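# Jog feeder tray to fill vial with tablets

## Task

Shake the feeder tray in short jogs until there are between 15 and 17 tablets inside the clear vial and none have spilled; a brief, sharp shove on the upright plate at the raised end of the tray, directed toward the outlet, is one suggested way to jog it. When done, the tray must be resting against its stop and the vial must stand upright directly on the table.

## Robot and tools

Robot: two arms, left_arm and right_arm, each ending in a two-finger gripper. left_arm sits on the +y side. Calibrated base positions in the scene frame: left_arm (-0.016, +0.650, +0.011) m, quat_wxyz (+1.000, 0, 0, -0.019); right_arm (+0.073, -0.696, +0.011) m, quat_wxyz (+1.000, 0, 0, +0.008). Arm names have nothing to do with which side of an image they appear on.

Frames. Scene frame: origin at table-top height, halfway between the nominal bases, +z up, +x out over the table. Fixed cameras and the table use it. Each arm reports its hand position (m), quat_wxyz and velocities (m/s, rad/s) in its own base frame; these can be a few cm off, more when reaching far. Motion offsets are along the axes of that arm's current Hand target. On the gripper, fingers point along +z and close along y; end_effector_position is the spot between closed pads (fingertips extend about 19 mm past it closed, 6 mm open). A block about 10 cm long juts toward gripper +x and turns with it.

The 18-number row (used by execute_actions and move): numbers 1-9 are left_arm dx, dy, dz, rx, ry, rz, gripper position, force_limit, speed; numbers 10-18 are the same for right_arm. All lie in [-1, 1] and all 18 are required even if one arm is idle. dx..rz are an offset, not a pose: measured from that arm's Hand target at the moment the action or move begins, scaled so 1.0 = 0.6 m or 180 degrees; rx, ry, rz form one rotation vector. Every row of an action counts from that same start, and the next call starts from the new Hand target, so resending an offset moves again. Sending six zeros re-requests the current Hand target (useful when the gripper settled short). Gripper numbers are absolute settings: position +1 = open 85 mm, about -0.8 = pads touch, -1 = squeeze until blocked. force_limit -1..+1 sets motor strength; speed -1 ≈ 20 mm/s, 0 ≈ 85, +1 ≈ 150. Both start at +1. To leave a gripper unchanged, repeat its last three numbers; a 0 is a real command. New force or speed only apply after position changes by at least 0.01.

execute_actions(actions, cameras): actions is a list of actions; each action is a list of up to 15 rows, one per 1/30 s step, the last row repeated if fewer. cameras: list of names, ["all"], or []; omitted means all images only when actions is empty. An empty list also shows fields normally omitted.

move(target, speed, blend, stop_force, zero, blocking, cameras): straight-line path for each gripper toward its offset (relative to the Hand target at the start). target is one row or up to 15 rows, all counted from the same start. speed: m/s, 0.002 to 3.2, default 0.25 (turning up to twice that in rad/s), one value or one per target. blend: corner rounding radius in m, 0 means stop at each target. stop_force: 4 to 120 N, ends an arm's path when its wrist sensor feels that much push along the motion; unreliable if the gripper rotates, and omit it when backing off a contact. zero (with stop_force only, default true) rezeroes moving arms first. blocking=false returns after about 0.5 s while the move runs on (not allowed with stop_force). A move lasts 0.5 to 10 s, does not avoid obstacles, and overshoots more when fast. Result adds a move: line with an ending (done, off_target, moving, held, fault) and limits (paced = pose clipped, held = steps withheld). Avoid paths close to an arm's own base.

wait(seconds 0 to 10, cameras): let time pass holding commands. stop(cameras): brake a running move. zoom_image(camera, region [x0, y0, x1, y1] pixels, max 504x504) on the newest image of cam_head_left, cam_head_right, cam_high, cam_low, cam_left_wrist or cam_right_wrist. zero_wrist_force(arm: left_arm or right_arm). finished_scene(scene: current scene's number) ends the scene permanently; call nothing after it in that reply.

Reading results: Hand target = last commanded pose after clipping; the gripper often rests a bit short. object_status 0 moving, 1 blocked while opening, 2 blocked while closing (a real grip), 3 reached requested position or pads met. position_measured is in counts: 3 open, about 78 = 60 mm, 130 = 40 mm, 180 = 20 mm, 230 = pads meet. Wrist force/torque are in the gripper's own axes, zeroed at scene start, plus a line with the peak since the last report. Joint torques include the arm's own weight. Joint velocities may read within noise. MOTOR HOT appears at 70 °C; at 85 °C the arm brakes for 30 to 60 s.

Limits and hazards: orientation commands are clipped to 32 degrees from the measured pose each step. Joint speed caps 1.75 rad/s (shoulder) and 2.63 rad/s (others). A force on the arm around 150 N (±25) or contact torque at a joint limit (shoulder pan/lift 310, elbow 141, wrist 1 35.4, wrist 2 37.1, wrist 3 39.4 N m) stops the arm for 10 s. Arms are stiff: aiming even slightly past a solid contact can fault. A clearance check blocks arms approaching each other but not always; never let them press together or let a gripper close on the other's fingers. Do not knock over the vial, spill tablets, or let anything leave the table; avoid slamming fixed or heavy items. Loose objects may occasionally get nudged. For the jog, one short fast tap on the tray's upright high-end plate toward the outlet, then back off, checking the count by camera zoom.

Each tool is called by a JSON object that holds its "api" and its "payload".

## Session

{"api": "execute_actions", "payload": {"actions": []}}

Scene clock: 0.00 s.
left_arm: end_effector_position=(+0.5971, -0.5234, +0.2585) position_measured=3 object_status=3 end_effector_quat_wxyz=(-0.008, +1.000, -0.004, -0.001) | right_arm: end_effector_position=(+0.7678, +0.2994, +0.3447) position_measured=3 object_status=3 end_effector_quat_wxyz=(-0.374, +0.682, +0.572, +0.261)
Joint positions: left_arm=[-0.944 -1.345 1.766 -1.977 -1.563 2.205] | right_arm=[3.452 -1.847 -1.836 -0.73 2.484 2.205]
Joint velocities: within noise
Joint torques (N m): no reading
Wrist force (N): no reading
Wrist torque (N m): no reading
Wrist force, peak (N): no reading
Hand target: left_arm +0.5971, -0.5234, +0.2585; -0.008, +1.000, -0.004, -0.001 | right_arm +0.7678, +0.2994, +0.3447; -0.374, +0.682, +0.572, +0.261
Tool commands: left_gripper/position=+1.0 left_gripper/force_limit=+1.0 left_gripper/speed=+1.0 right_gripper/position=+1.0 right_gripper/force_limit=+1.0 right_gripper/speed=+1.0

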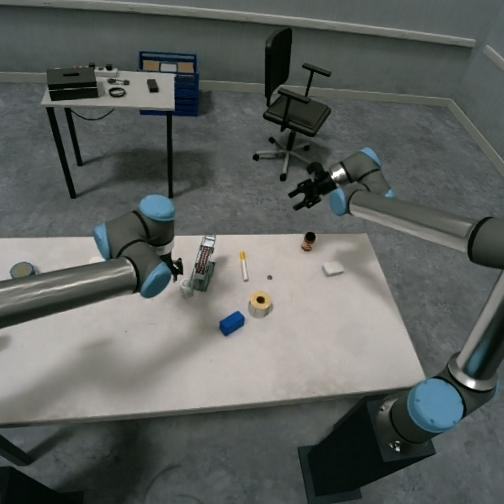

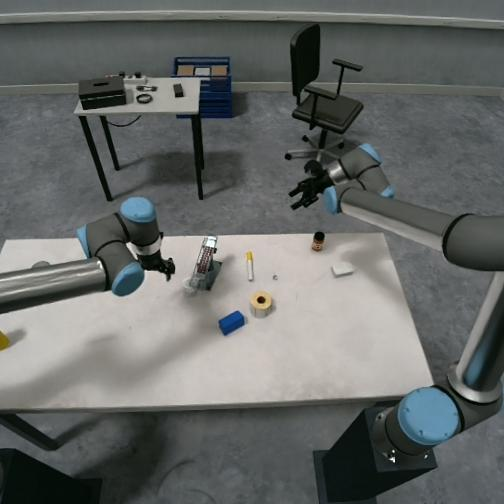

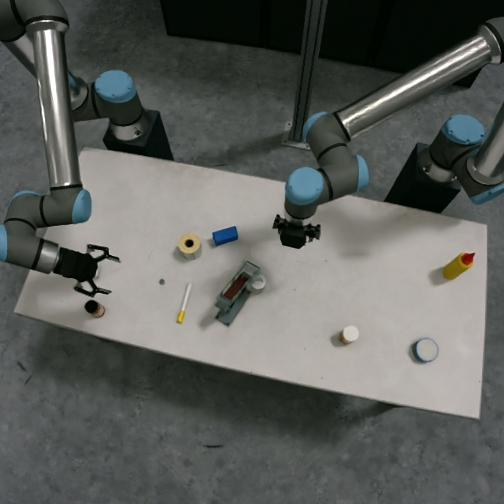

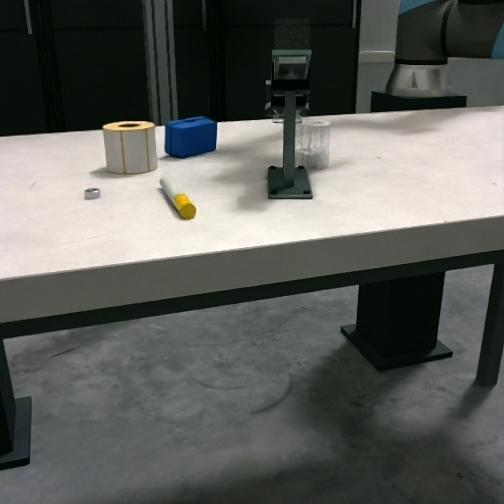

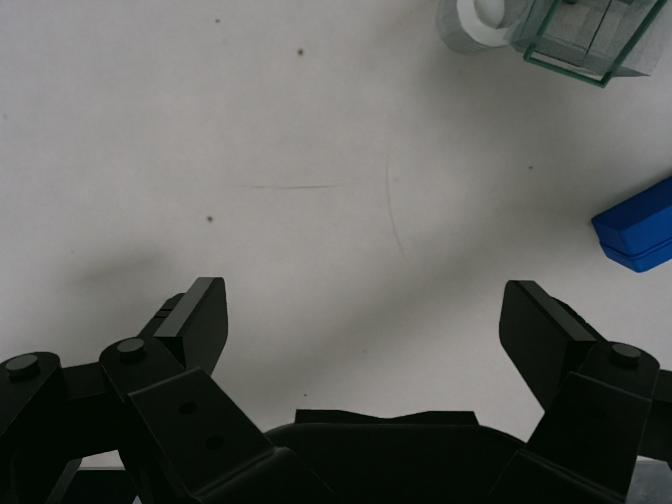

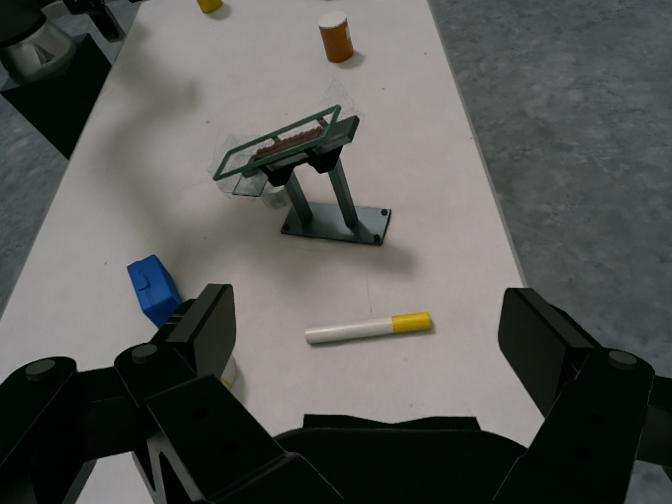

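{"api": "zoom_image", "payload": {"camera": "cam_high", "region": [190, 230, 310, 350]}}

{"api": "zoom_image", "payload": {"camera": "cam_right_wrist", "region": [190, 70, 420, 260]}}

{"api": "zoom_image", "payload": {"camera": "cam_low", "region": [230, 10, 370, 210]}}

{"api": "zoom_image", "payload": {"camera": "cam_head_left", "region": [160, 220, 250, 310]}}

{"api": "zoom_image", "payload": {"camera": "cam_left_wrist", "region": [420, 0, 672, 140]}}

Scaled by 4.200 from the camera's 504x504 image, which has a finer 720x720 frame.

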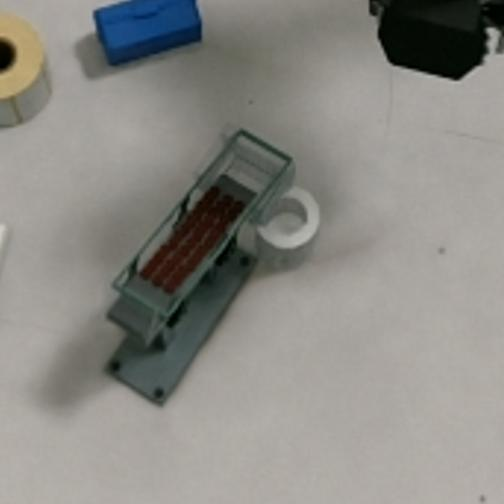

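Scaled by 2.191 from the camera's 672x504 image, which has a finer 960x720 frame.

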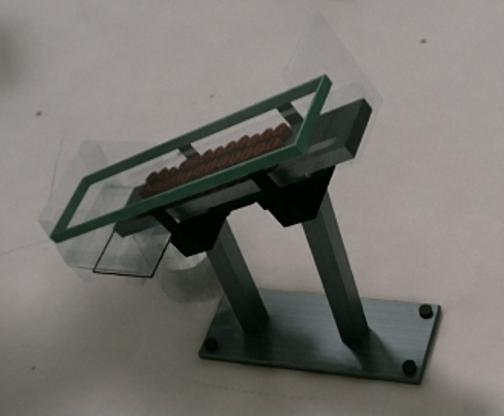

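Scaled by 2.520 from the camera's 504x504 image, which has a finer 720x720 frame.

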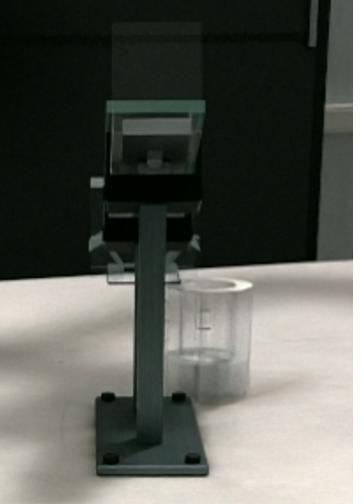

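Scaled by 5.600 from the camera's 504x504 image, which has a finer 720x720 frame.

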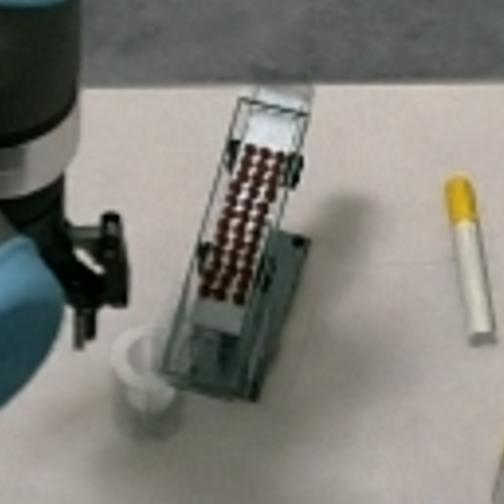

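Scaled by 2.000 from the camera's 672x504 image, which has a finer 960x720 frame.

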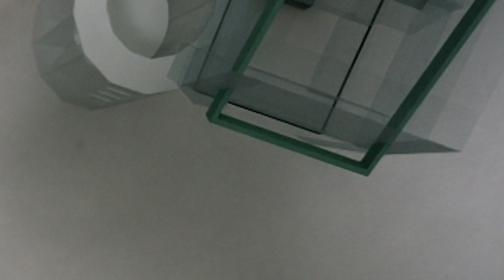

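{"api": "move", "payload": {"target": [0, 0.2, -0.15, 0,0,0, 1,1,1, 0,0,0,0,0,0, -1,-1,-1], "cameras": ["cam_left_wrist","cam_high"]}}

Scene clock: 51.93 s.
left_arm: end_effector_position=(+0.5964, -0.6449, +0.3465) position_measured=3 object_status=3 end_effector_quat_wxyz=(-0.008, +1.000, -0.004, -0.001) | right_arm: end_effector_position=(+0.7678, +0.2994, +0.3447) position_measured=230 object_status=3 end_effector_quat_wxyz=(-0.374, +0.682, +0.572, +0.261)
Joint positions: left_arm=[-1.026 -1.257 1.489 -1.787 -1.565 2.123] | right_arm=[3.452 -1.847 -1.836 -0.73 2.484 2.205]
Joint torques (N m): left_arm=[15.01 -89.12 -61.89 -9.14 1.89 -1.72] | right_arm=[-0.03 71.04 45.45 4.8 2 0.36]
Wrist force (N): left_arm=[0.3 0.2 0.3] | right_arm=[0.0 -0.1 0.2]
Wrist torque (N m): left_arm=[-0.02 -0.10 0.26] | right_arm=[-0.02 -0.02 0.00]
Wrist force, peak (N): left_arm=[-0.1 3.9 -2.4] | right_arm=[-0.4 -0.4 0.5]
Hand target: left_arm +0.5964, -0.6449, +0.3465; -0.008, +1.000, -0.004, -0.001 | right_arm +0.7678, +0.2994, +0.3447; -0.374, +0.682, +0.572, +0.261
Off the commanded pose: left_arm 0.000 m, 0 deg | right_arm 0.000 m, 0 deg.
move: done
Images, in order (width x height): cam_high 504x504, cam_left_wrist 672x504.

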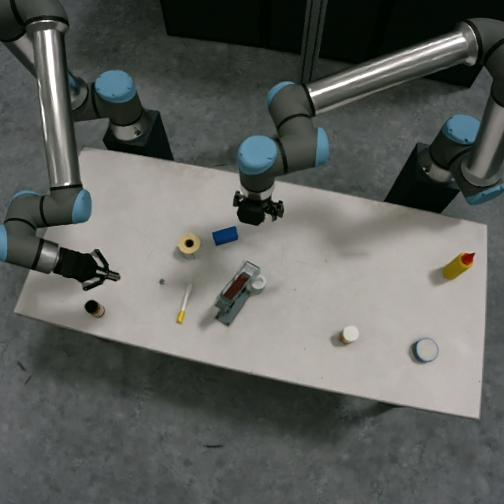

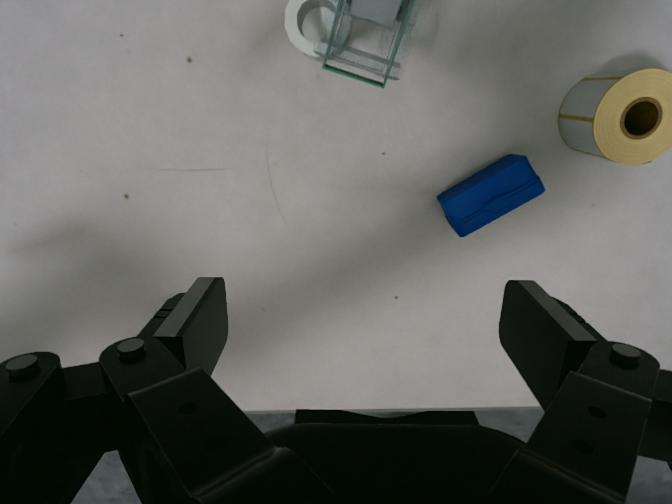

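{"api": "move", "payload": {"target": [0.16, 0.03, 0, 0,0,0, 1,1,1, 0,0,0,0,0,0, -1,-1,-1], "cameras": ["cam_left_wrist"]}}

{"api": "zoom_image", "payload": {"camera": "cam_left_wrist", "region": [250, 0, 500, 250]}}

Scene clock: 92.17 s.
left_arm: end_effector_position=(+0.6923, -0.6635, +0.3459) position_measured=3 object_status=3 end_effector_quat_wxyz=(-0.008, +1.000, -0.004, -0.001) | right_arm: end_effector_position=(+0.7678, +0.2994, +0.3447) position_measured=230 object_status=3 end_effector_quat_wxyz=(-0.374, +0.682, +0.572, +0.261)
Joint positions: left_arm=[-0.949 -1.124 1.303 -1.735 -1.563 2.2] | right_arm=[3.452 -1.847 -1.836 -0.73 2.484 2.205]
Joint torques (N m): left_arm=[-3.49 -79.23 -59.01 -9.15 -1.28 0.16] | right_arm=[0.64 69.89 44.92 5.06 2.04 0.38]
Wrist force (N): left_arm=[-0.5 -0.3 0.2] | right_arm=[-0.1 -0.1 0.2]
Wrist torque (N m): left_arm=[0.00 0.02 -0.13] | right_arm=[-0.02 -0.01 0.01]
Wrist force, peak (N): left_arm=[-3.7 -0.6 0.7] | right_arm=[-0.5 -0.4 0.5]
Hand target: left_arm +0.6923, -0.6636, +0.3459; -0.008, +1.000, -0.004, -0.001 | right_arm +0.7678, +0.2994, +0.3447; -0.374, +0.682, +0.572, +0.261
Off the commanded pose: left_arm 0.000 m, 0 deg | right_arm 0.000 m, 0 deg.
move: done
Images, in order (width x height): cam_left_wrist 672x504.

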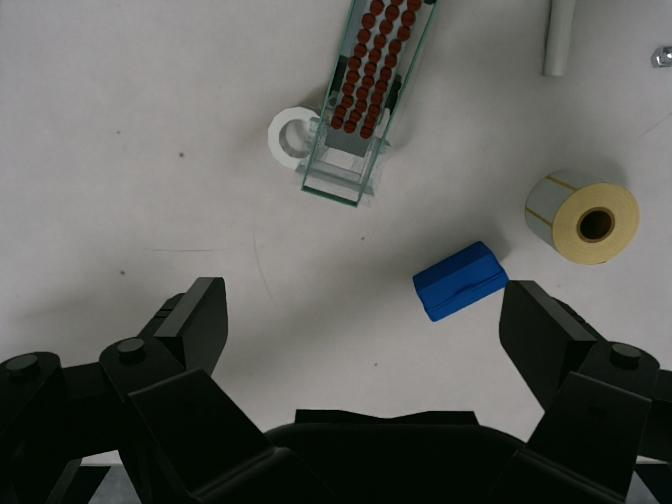

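Scaled by 2.016 from the camera's 672x504 image, which has a finer 960x720 frame.

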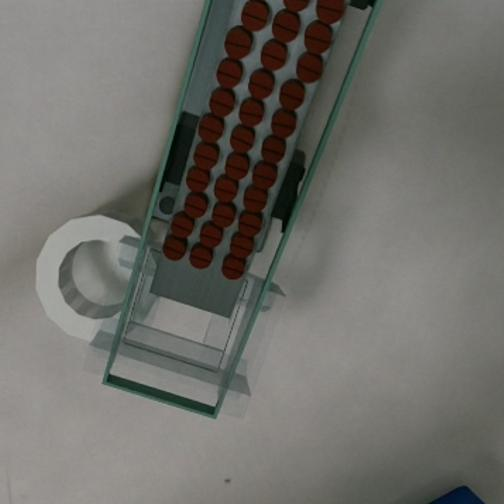

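{"api": "move", "payload": {"target": [0.1045, -0.2227, 0.0765, -0.319,0.218,0.552, 1,-1,-1, 0,0,0,0,0,0, -1,-1,-1], "cameras": ["cam_left_wrist","cam_high","cam_head_right"], "speed": 0.4}}

Scene clock: 197.83 s.
left_arm: end_effector_position=(+0.7560, -0.5297, +0.3020) position_measured=3 object_status=3 end_effector_quat_wxyz=(-0.411, -0.491, +0.718, -0.274) | right_arm: end_effector_position=(+0.7678, +0.2994, +0.3447) position_measured=230 object_status=3 end_effector_quat_wxyz=(-0.374, +0.682, +0.572, +0.261)
Joint positions: left_arm=[-0.539 -1.089 1.654 -2.392 -2.583 4.401] | right_arm=[3.452 -1.847 -1.836 -0.73 2.484 2.205]
Joint torques (N m): left_arm=[-13.85 -97.73 -33.9 -5.92 -2.43 1.2] | right_arm=[0.87 71.5 45.05 5.01 2.23 0.29]
Wrist force (N): left_arm=[-0.8 -0.1 0.6] | right_arm=[-0.1 -0.1 0.1]
Wrist torque (N m): left_arm=[0.11 0.10 -0.03] | right_arm=[-0.02 -0.01 0.00]
Wrist force, peak (N): left_arm=[-1.8 -0.4 -0.2] | right_arm=[-0.2 0.5 0.5]
Hand target: left_arm +0.7559, -0.5297, +0.3020; -0.411, -0.491, +0.718, -0.274 | right_arm +0.7678, +0.2994, +0.3447; -0.374, +0.682, +0.572, +0.261
Off the commanded pose: left_arm 0.000 m, 0 deg | right_arm 0.000 m, 0 deg.
move: done
Images, in order (width x height): cam_head_right 504x504, cam_high 504x504, cam_left_wrist 672x504.

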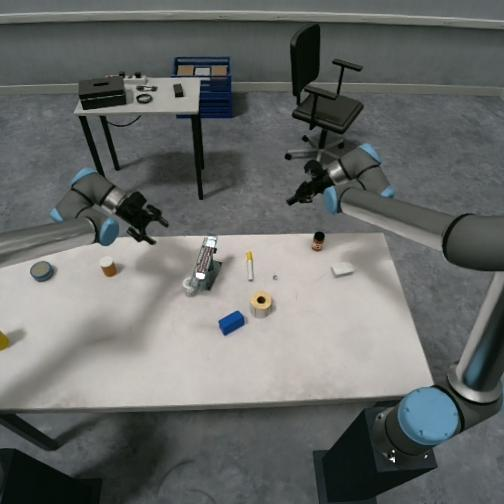

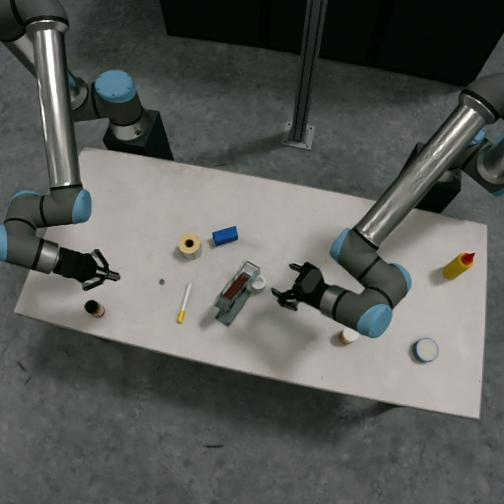

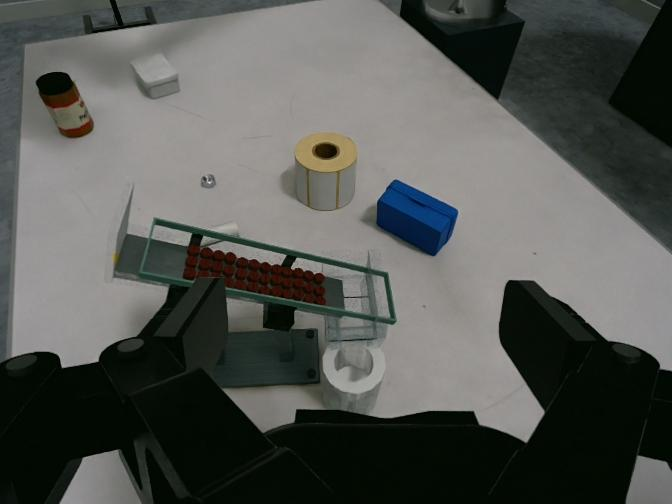

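{"api": "zoom_image", "payload": {"camera": "cam_left_wrist", "region": [90, 170, 430, 425]}}

Scaled by 1.482 from the camera's 672x504 image, which has a finer 960x720 frame.

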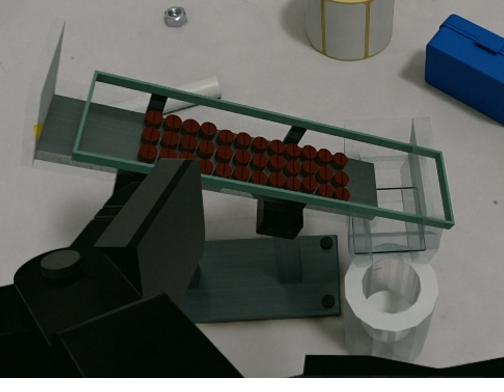

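{"api": "move", "payload": {"target": [-0.17, 0.0228, 0.09, 0,0,0, 1,-1,-1, 0,0,0,0,0,0, -1,-1,-1], "cameras": ["cam_left_wrist","cam_low","cam_head_right"]}}

{"api": "zoom_image", "payload": {"camera": "cam_head_right", "region": [40, 160, 240, 310]}}

Scene clock: 247.93 s.
left_arm: end_effector_position=(+0.7442, -0.5187, +0.1870) position_measured=3 object_status=3 end_effector_quat_wxyz=(-0.411, -0.491, +0.718, -0.274) | right_arm: end_effector_position=(+0.7678, +0.2994, +0.3447) position_measured=230 object_status=3 end_effector_quat_wxyz=(-0.374, +0.682, +0.572, +0.261)
Joint positions: left_arm=[-0.535 -0.993 1.747 -2.574 -2.584 4.408] | right_arm=[3.452 -1.847 -1.836 -0.73 2.484 2.205]
Joint torques (N m): left_arm=[1.53 -83.55 -48.75 -2.07 -4.15 0.47] | right_arm=[0.79 70.93 45.67 5.19 2.1 0.08]
Wrist force (N): left_arm=[-0.9 0.6 0.3] | right_arm=[-0.2 -0.1 0.6]
Wrist torque (N m): left_arm=[0.13 0.16 -0.01] | right_arm=[-0.02 0.01 0.00]
Wrist force, peak (N): left_arm=[-4.5 1.1 1.6] | right_arm=[-0.2 -0.1 0.7]
Hand target: left_arm +0.7442, -0.5187, +0.1869; -0.411, -0.491, +0.718, -0.274 | right_arm +0.7678, +0.2994, +0.3447; -0.374, +0.682, +0.572, +0.261
Off the commanded pose: left_arm 0.000 m, 0 deg | right_arm 0.000 m, 0 deg.
move: done
Images, in order (width x height): cam_head_right 504x504, cam_low 504x504, cam_left_wrist 672x504.

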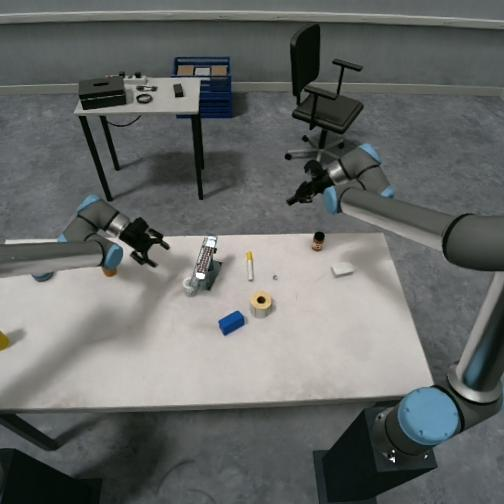

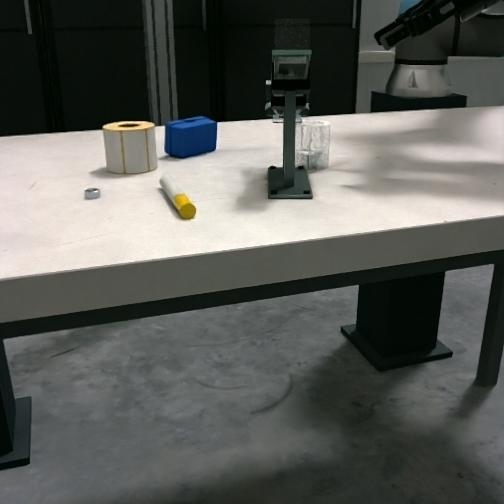

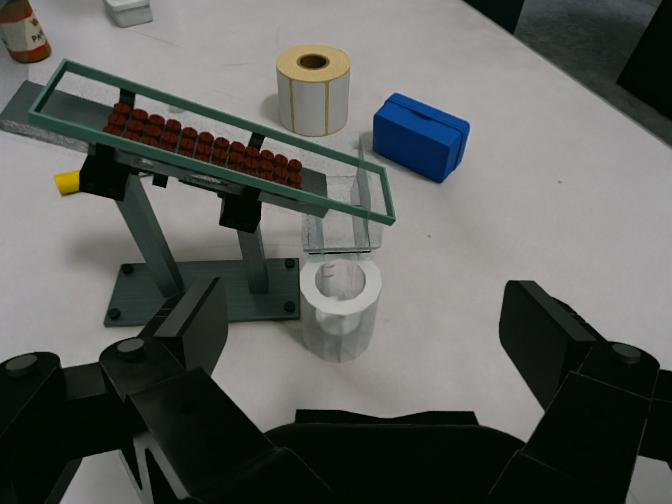

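Scaled by 2.520 from the camera's 504x504 image, which has a finer 720x720 frame.

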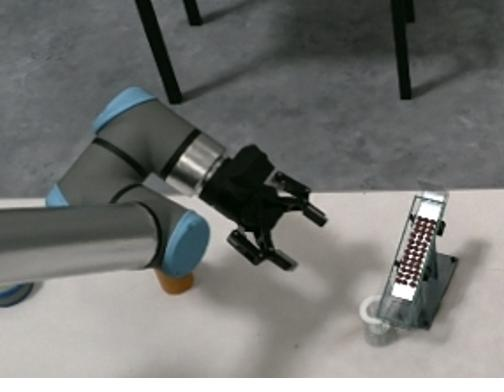

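{"api": "zoom_image", "payload": {"camera": "cam_low", "region": [255, 90, 345, 180]}}

{"api": "zoom_image", "payload": {"camera": "cam_left_wrist", "region": [280, 130, 420, 370]}}

Scaled by 5.600 from the camera's 504x504 image, which has a finer 720x720 frame.

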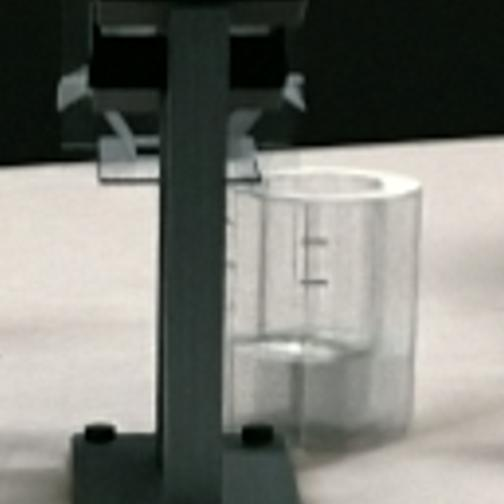

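Scaled by 2.100 from the camera's 672x504 image, which has a finer 960x720 frame.

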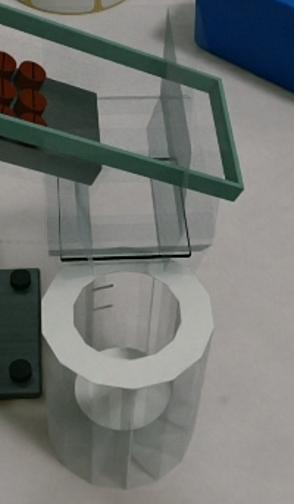

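{"api": "move", "payload": {"target": [-0.1573, 0.0042, 0.1042, 0,0,0, 0.75,-1,-1, 0,0,0,0,0,0, -1,-1,-1], "cameras": ["cam_left_wrist","cam_low","cam_head_left"]}}

{"api": "zoom_image", "payload": {"camera": "cam_left_wrist", "region": [200, 80, 480, 400]}}

Scene clock: 321.37 s.
left_arm: end_effector_position=(+0.7387, -0.5223, +0.0739) position_measured=35 object_status=3 end_effector_quat_wxyz=(-0.411, -0.491, +0.718, -0.274) | right_arm: end_effector_position=(+0.7678, +0.2994, +0.3447) position_measured=230 object_status=3 end_effector_quat_wxyz=(-0.374, +0.682, +0.572, +0.261)
Joint positions: left_arm=[-0.542 -0.856 1.776 -2.751 -2.582 4.396] | right_arm=[3.452 -1.847 -1.836 -0.73 2.484 2.205]
Joint torques (N m): left_arm=[3.57 -84.61 -45.19 -1.68 -0.86 1.55] | right_arm=[0.4 72.03 44.66 5.27 2.14 -0.15]
Wrist force (N): left_arm=[-1.4 0.0 -0.2] | right_arm=[-0.6 -0.1 0.4]
Wrist torque (N m): left_arm=[0.00 0.26 0.31] | right_arm=[-0.02 0.06 0.00]
Wrist force, peak (N): left_arm=[-4.9 0.3 2.0] | right_arm=[-0.2 -0.7 0.4]
Hand target: left_arm +0.7388, -0.5222, +0.0739; -0.411, -0.491, +0.718, -0.274 | right_arm +0.7678, +0.2994, +0.3447; -0.374, +0.682, +0.572, +0.261
Off the commanded pose: left_arm 0.000 m, 0 deg | right_arm 0.000 m, 0 deg.
move: done
Images, in order (width x height): cam_head_left 504x504, cam_low 504x504, cam_left_wrist 672x504.

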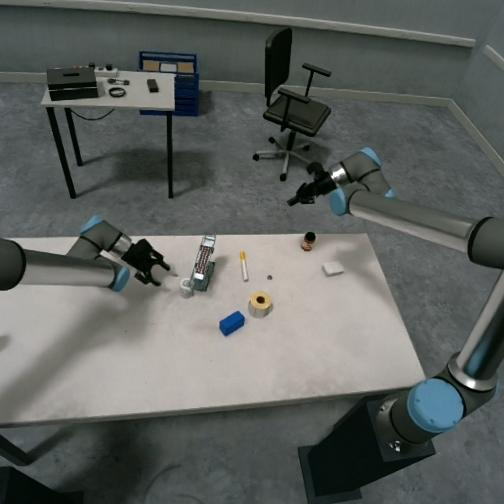

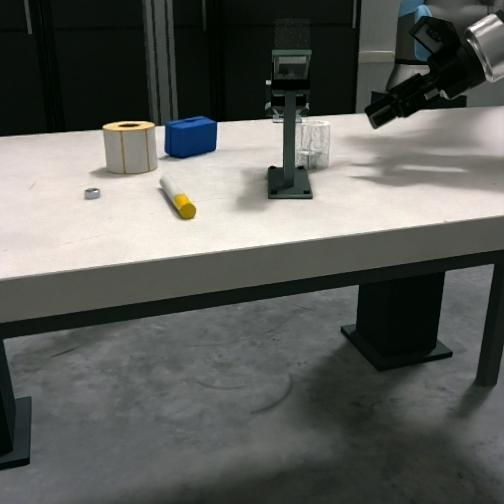

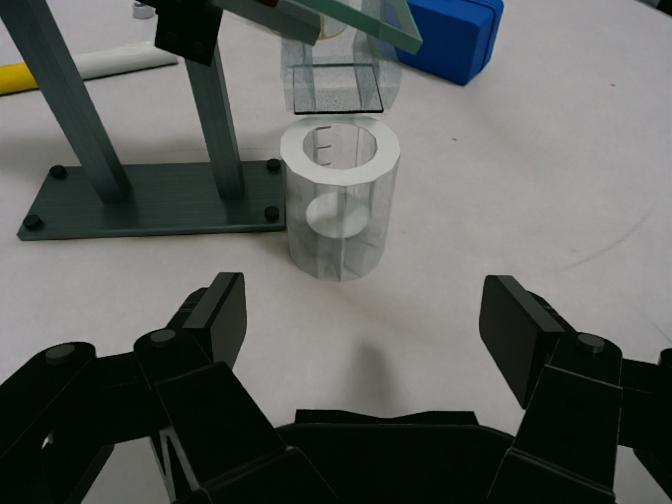

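Scaled by 1.575 from the camera's 672x504 image, which has a finer 960x720 frame.

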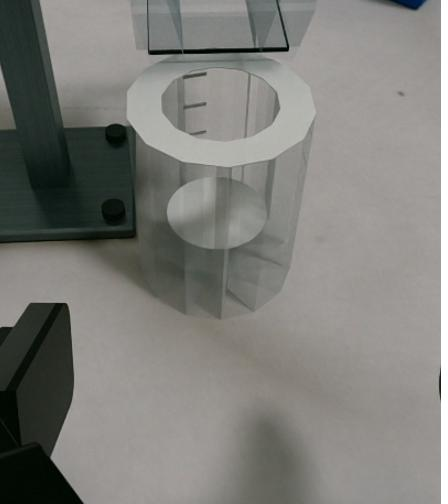

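{"api": "move", "payload": {"target": [[0.0095,0.0038,0.1763,0,0,0,0.75,-1,-1,0,0,0,0,0,0,-1,-1,-1],[0.0095,0.0038,0.1763,0,0,0,-1,-1,-1,0,0,0,0,0,0,-1,-1,-1]], "cameras": ["cam_left_wrist","cam_low"], "speed": 0.15}}

{"api": "zoom_image", "payload": {"camera": "cam_low", "region": [255, 40, 385, 200]}}

Scene clock: 335.03 s.
left_arm: end_effector_position=(+0.7017, -0.6084, +0.0245) position_measured=94 object_status=0 end_effector_quat_wxyz=(-0.411, -0.491, +0.718, -0.274) | right_arm: end_effector_position=(+0.7678, +0.2994, +0.3447) position_measured=230 object_status=3 end_effector_quat_wxyz=(-0.374, +0.682, +0.572, +0.261)
Joint positions: left_arm=[-0.649 -0.76 1.76 -2.986 -2.547 4.211] | right_arm=[3.452 -1.847 -1.836 -0.73 2.484 2.205]
Joint torques (N m): left_arm=[9.18 -96.29 -20.81 -0.58 -3.17 -1.87] | right_arm=[-0.49 71.55 44.5 5.21 2.3 0.07]
Wrist force (N): left_arm=[2.5 0.5 -3.0] | right_arm=[-0.3 0.2 0.4]
Wrist torque (N m): left_arm=[0.28 0.03 0.49] | right_arm=[0.03 0.03 0.00]
Wrist force, peak (N): left_arm=[2.8 0.7 -2.9] | right_arm=[-0.4 -0.3 0.5]
Hand target: left_arm +0.7018, -0.6084, +0.0245; -0.411, -0.491, +0.718, -0.274 | right_arm +0.7678, +0.2994, +0.3447; -0.374, +0.682, +0.572, +0.261
Off the commanded pose: left_arm 0.000 m, 0 deg | right_arm 0.000 m, 0 deg.
move: done
Images, in order (width x height): cam_low 504x504, cam_left_wrist 672x504.

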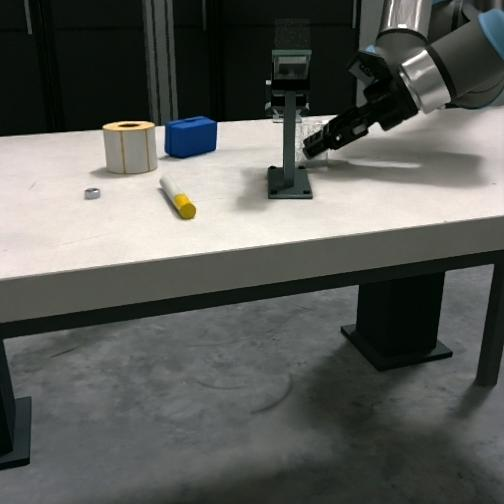

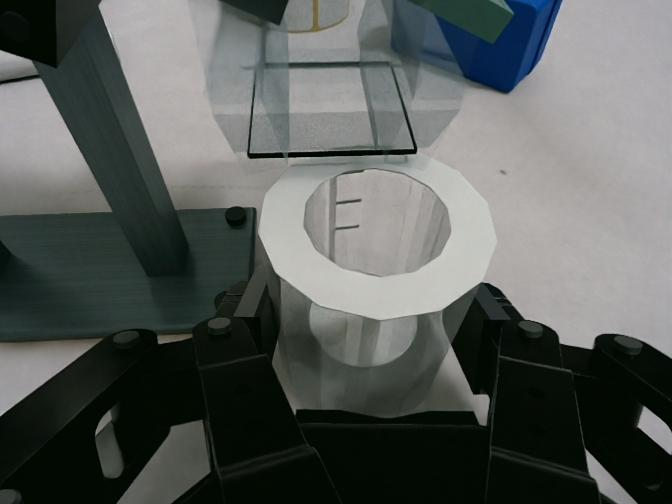

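Scaled by 3.150 from the camera's 504x504 image, which has a finer 720x720 frame.

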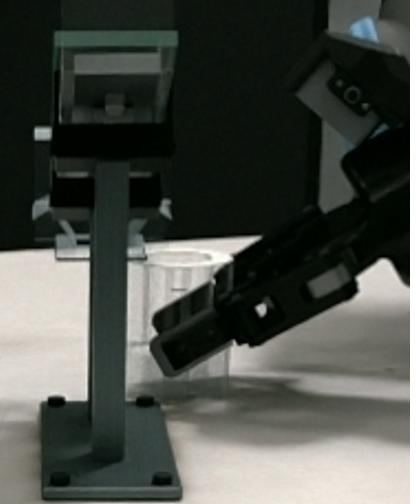

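{"api": "wait", "payload": {"seconds": 1, "cameras": ["cam_left_wrist"]}}

Scene clock: 346.73 s.
left_arm: end_effector_position=(+0.7018, -0.6084, +0.0245) position_measured=94 object_status=2 end_effector_quat_wxyz=(-0.411, -0.491, +0.718, -0.274) | right_arm: end_effector_position=(+0.7678, +0.2994, +0.3447) position_measured=230 object_status=3 end_effector_quat_wxyz=(-0.374, +0.682, +0.572, +0.261)
Joint positions: left_arm=[-0.649 -0.76 1.76 -2.986 -2.547 4.211] | right_arm=[3.452 -1.847 -1.836 -0.73 2.484 2.205]
Joint torques (N m): left_arm=[13.47 -87.31 -21.2 -0.31 0.94 -1.33] | right_arm=[0.3 72.34 45.41 5.12 2.23 0.09]
Wrist force (N): left_arm=[3.1 0.8 -2.8] | right_arm=[0.0 -0.5 0.1]
Wrist torque (N m): left_arm=[0.32 -0.02 0.49] | right_arm=[-0.08 -0.01 0.00]
Wrist force, peak (N): left_arm=[3.3 0.7 -3.0] | right_arm=[-0.3 -0.4 0.6]
Hand target: left_arm +0.7018, -0.6084, +0.0245; -0.411, -0.491, +0.718, -0.274 | right_arm +0.7678, +0.2994, +0.3447; -0.374, +0.682, +0.572, +0.261
Tool commands: left_gripper/position=-1.0 left_gripper/force_limit=-1.0 left_gripper/speed=-1.0 right_gripper/position=-1.0 right_gripper/force_limit=-1.0 right_gripper/speed=-1.0
Off the commanded pose: left_arm 0.000 m, 0 deg | right_arm 0.000 m, 0 deg.
wait: 1.00 s; at rest from the start
Images, in order (width x height): cam_left_wrist 672x504.

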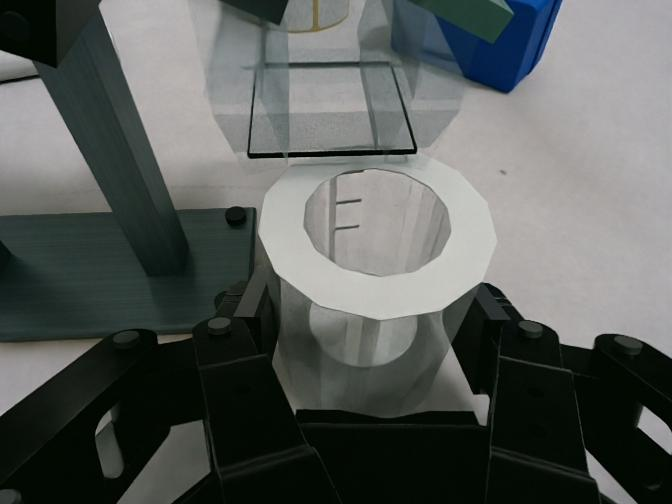

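{"api": "move", "payload": {"target": [0.0253,-0.008,0.0437,0,0,0,-1,-1,-1,0,0,0,0,0,0,-1,-1,-1], "cameras": ["cam_left_wrist","cam_low"], "speed": 0.05}}

{"api": "zoom_image", "payload": {"camera": "cam_low", "region": [255, 80, 355, 180]}}

Scene clock: 380.50 s.
left_arm: end_effector_position=(+0.6951, -0.6386, +0.0241) position_measured=94 object_status=2 end_effector_quat_wxyz=(-0.411, -0.491, +0.718, -0.274) | right_arm: end_effector_position=(+0.7678, +0.2994, +0.3447) position_measured=230 object_status=3 end_effector_quat_wxyz=(-0.374, +0.682, +0.572, +0.261)
Joint positions: left_arm=[-0.681 -0.744 1.737 -3.022 -2.533 4.16] | right_arm=[3.452 -1.847 -1.836 -0.73 2.484 2.205]
Joint torques (N m): left_arm=[14.81 -101.54 -18.03 0.05 -1.39 0.83] | right_arm=[0.65 72.58 45.01 5.11 2.07 -0.05]
Wrist force (N): left_arm=[5.5 1.0 -1.6] | right_arm=[-0.1 0.0 0.2]
Wrist torque (N m): left_arm=[0.22 0.03 0.38] | right_arm=[0.00 0.00 0.00]
Wrist force, peak (N): left_arm=[5.4 0.9 -5.4] | right_arm=[-0.5 0.0 0.5]
Hand target: left_arm +0.6951, -0.6383, +0.0241; -0.411, -0.491, +0.718, -0.274 | right_arm +0.7678, +0.2994, +0.3447; -0.374, +0.682, +0.572, +0.261
Off the commanded pose: left_arm 0.000 m, 0 deg | right_arm 0.000 m, 0 deg.
move: done
Images, in order (width x height): cam_low 504x504, cam_left_wrist 672x504.

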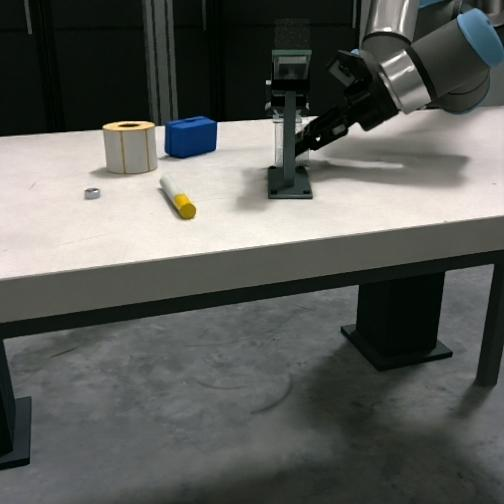

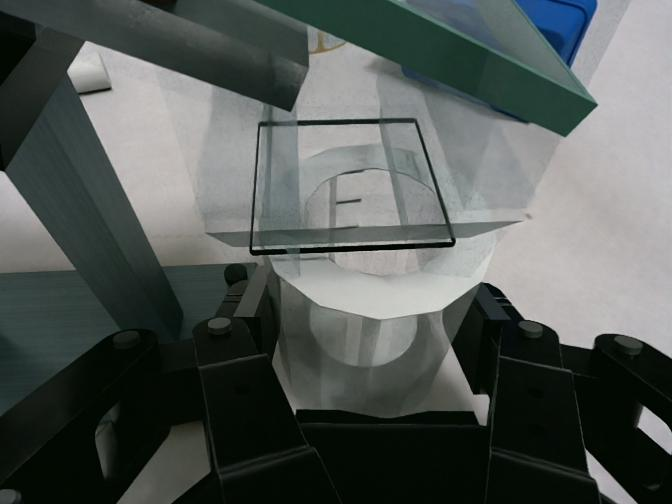

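Scaled by 5.040 from the camera's 504x504 image, which has a finer 720x720 frame.

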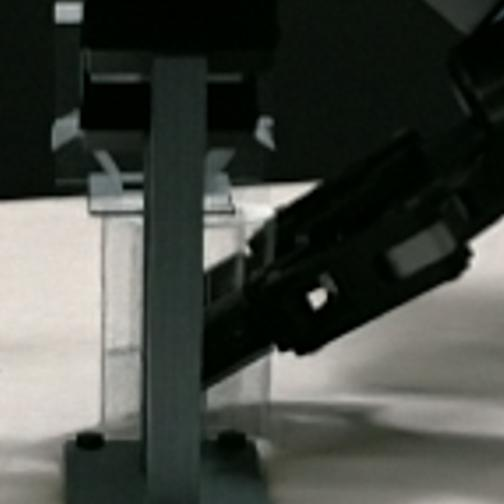

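{"api": "move", "payload": {"target": [0.0102,-0.012,0.0176,0,0,0,-1,-1,-1,0,0,0,0,0,0,-1,-1,-1], "cameras": ["cam_left_wrist","cam_right_wrist"], "speed": 0.05}}

{"api": "zoom_image", "payload": {"camera": "cam_right_wrist", "region": [190, 70, 420, 260]}}

Scene clock: 406.03 s.
left_arm: end_effector_position=(+0.6974, -0.6525, +0.0239) position_measured=94 object_status=2 end_effector_quat_wxyz=(-0.411, -0.491, +0.718, -0.274) | right_arm: end_effector_position=(+0.7678, +0.2994, +0.3447) position_measured=230 object_status=3 end_effector_quat_wxyz=(-0.374, +0.682, +0.572, +0.261)
Joint positions: left_arm=[-0.691 -0.733 1.716 -3.025 -2.528 4.143] | right_arm=[3.452 -1.847 -1.836 -0.73 2.484 2.205]
Joint torques (N m): left_arm=[7.31 -100.41 -17.43 -6.97 0.2 1.78] | right_arm=[0.21 72.44 45.34 4.95 2.2 0.07]
Wrist force (N): left_arm=[5.0 1.5 -4.5] | right_arm=[-0.1 0.0 0.2]
Wrist torque (N m): left_arm=[0.34 -0.02 0.42] | right_arm=[0.00 -0.01 0.00]
Wrist force, peak (N): left_arm=[7.1 3.5 -5.1] | right_arm=[-0.6 0.2 0.5]
Hand target: left_arm +0.6973, -0.6523, +0.0238; -0.411, -0.491, +0.718, -0.274 | right_arm +0.7678, +0.2994, +0.3447; -0.374, +0.682, +0.572, +0.261
Off the commanded pose: left_arm 0.000 m, 0 deg | right_arm 0.000 m, 0 deg.
move: done
Images, in order (width x height): cam_left_wrist 672x504, cam_right_wrist 672x504.

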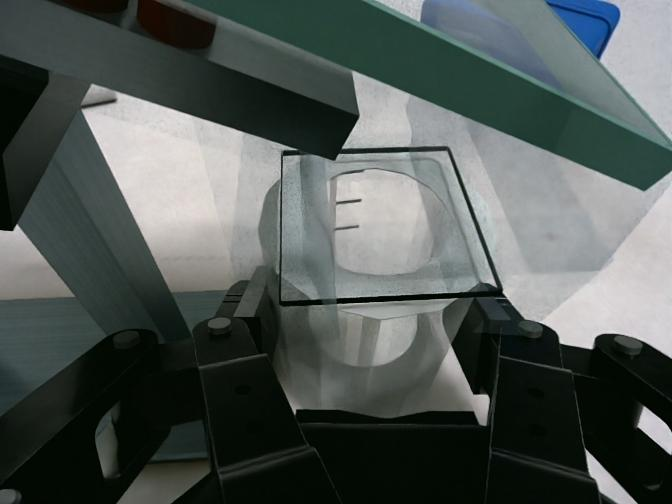

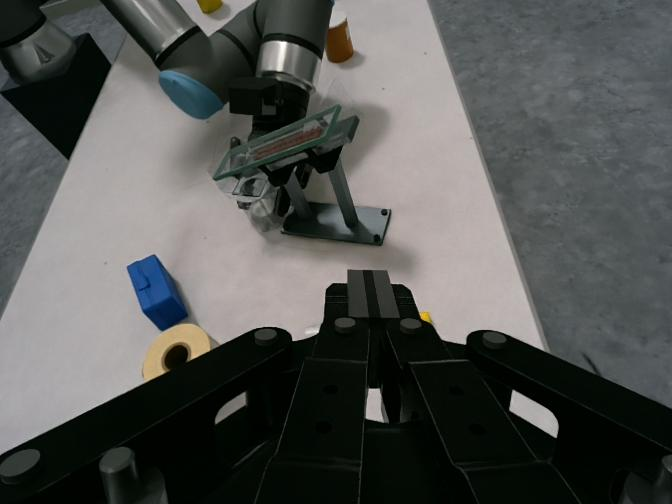

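Scaled by 2.191 from the camera's 672x504 image, which has a finer 960x720 frame.

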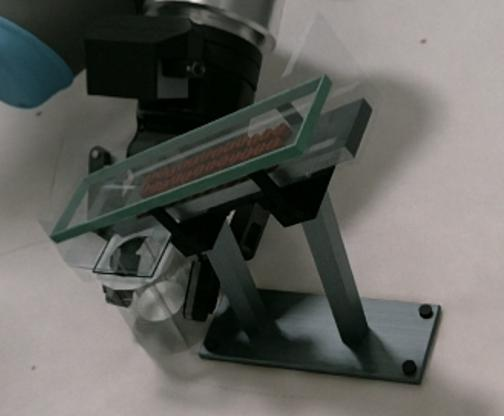

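{"api": "move", "payload": {"target": [0,0,0,0,0,0,-1,-1,-1,0.2463,0.095,0.339,-0.1299,-0.0333,0.0235,-1,-1,-1], "cameras": ["cam_right_wrist","cam_high","cam_low"], "speed": 0.2}}

{"api": "zoom_image", "payload": {"camera": "cam_low", "region": [225, 0, 405, 200]}}

Scene clock: 458.13 s.
left_arm: end_effector_position=(+0.6973, -0.6523, +0.0238) position_measured=94 object_status=2 end_effector_quat_wxyz=(-0.411, -0.491, +0.718, -0.274) | right_arm: end_effector_position=(+0.8401, +0.5465, +0.3296) position_measured=230 object_status=3 end_effector_quat_wxyz=(-0.207, +0.777, +0.500, +0.322)
Joint positions: left_arm=[-0.691 -0.733 1.716 -3.025 -2.529 4.143] | right_arm=[3.799 -1.975 -1.705 -0.308 1.907 2.783]
Joint torques (N m): left_arm=[13.01 -102.33 -19.68 0.37 -1.41 1.64] | right_arm=[6.14 101.5 35.07 1.71 -1.12 2.03]
Wrist force (N): left_arm=[6.0 -1.2 -2.4] | right_arm=[-0.7 0.3 0.4]
Wrist torque (N m): left_arm=[0.26 0.04 0.47] | right_arm=[-0.10 0.17 -0.12]
Wrist force, peak (N): left_arm=[7.4 -1.1 -3.4] | right_arm=[-2.6 0.2 -2.8]
Hand target: left_arm +0.6973, -0.6523, +0.0238; -0.411, -0.491, +0.718, -0.274 | right_arm +0.8401, +0.5464, +0.3297; -0.207, +0.777, +0.500, +0.322
Off the commanded pose: left_arm 0.000 m, 0 deg | right_arm 0.000 m, 0 deg.
move: done
Images, in order (width x height): cam_high 504x504, cam_low 504x504, cam_right_wrist 672x504.

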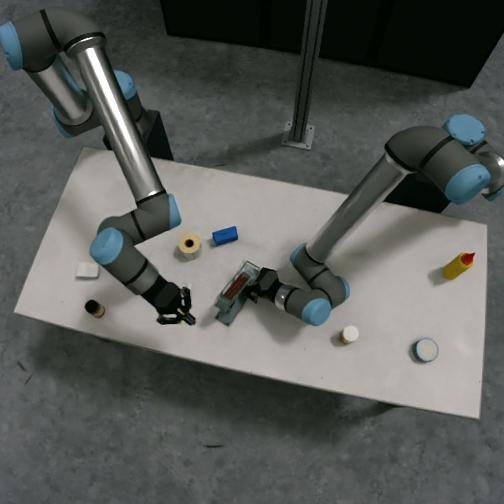

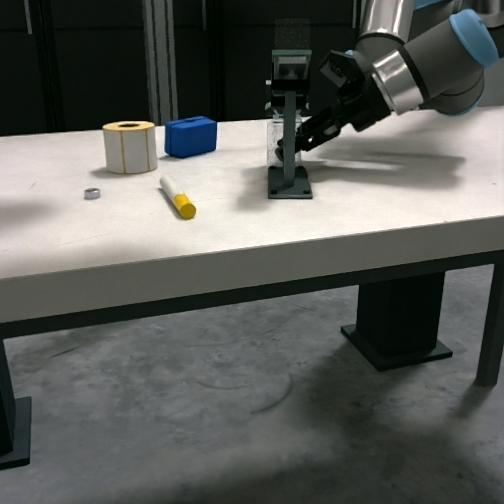

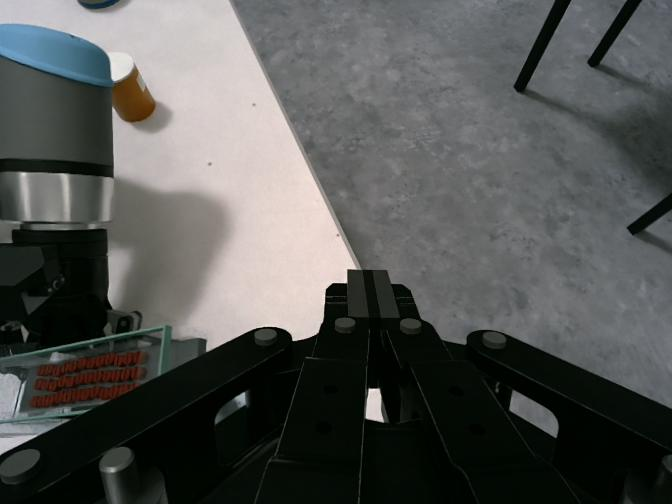

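Scaled by 2.520 from the camera's 504x504 image, which has a finer 720x720 frame.

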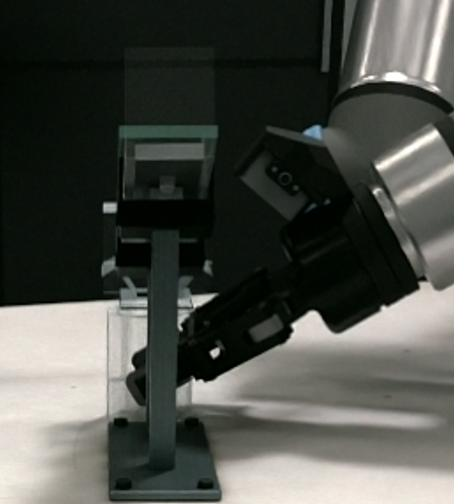

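{"api": "zoom_image", "payload": {"camera": "cam_right_wrist", "region": [0, 260, 300, 485]}}

Scaled by 1.680 from the camera's 672x504 image, which has a finer 960x720 frame.

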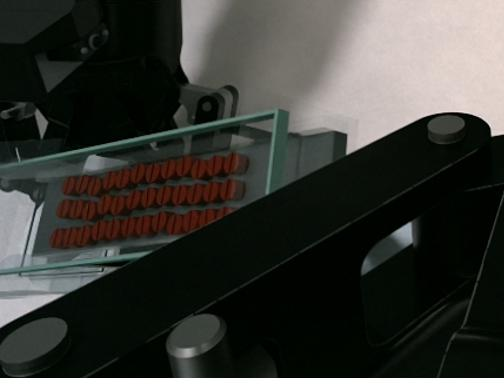

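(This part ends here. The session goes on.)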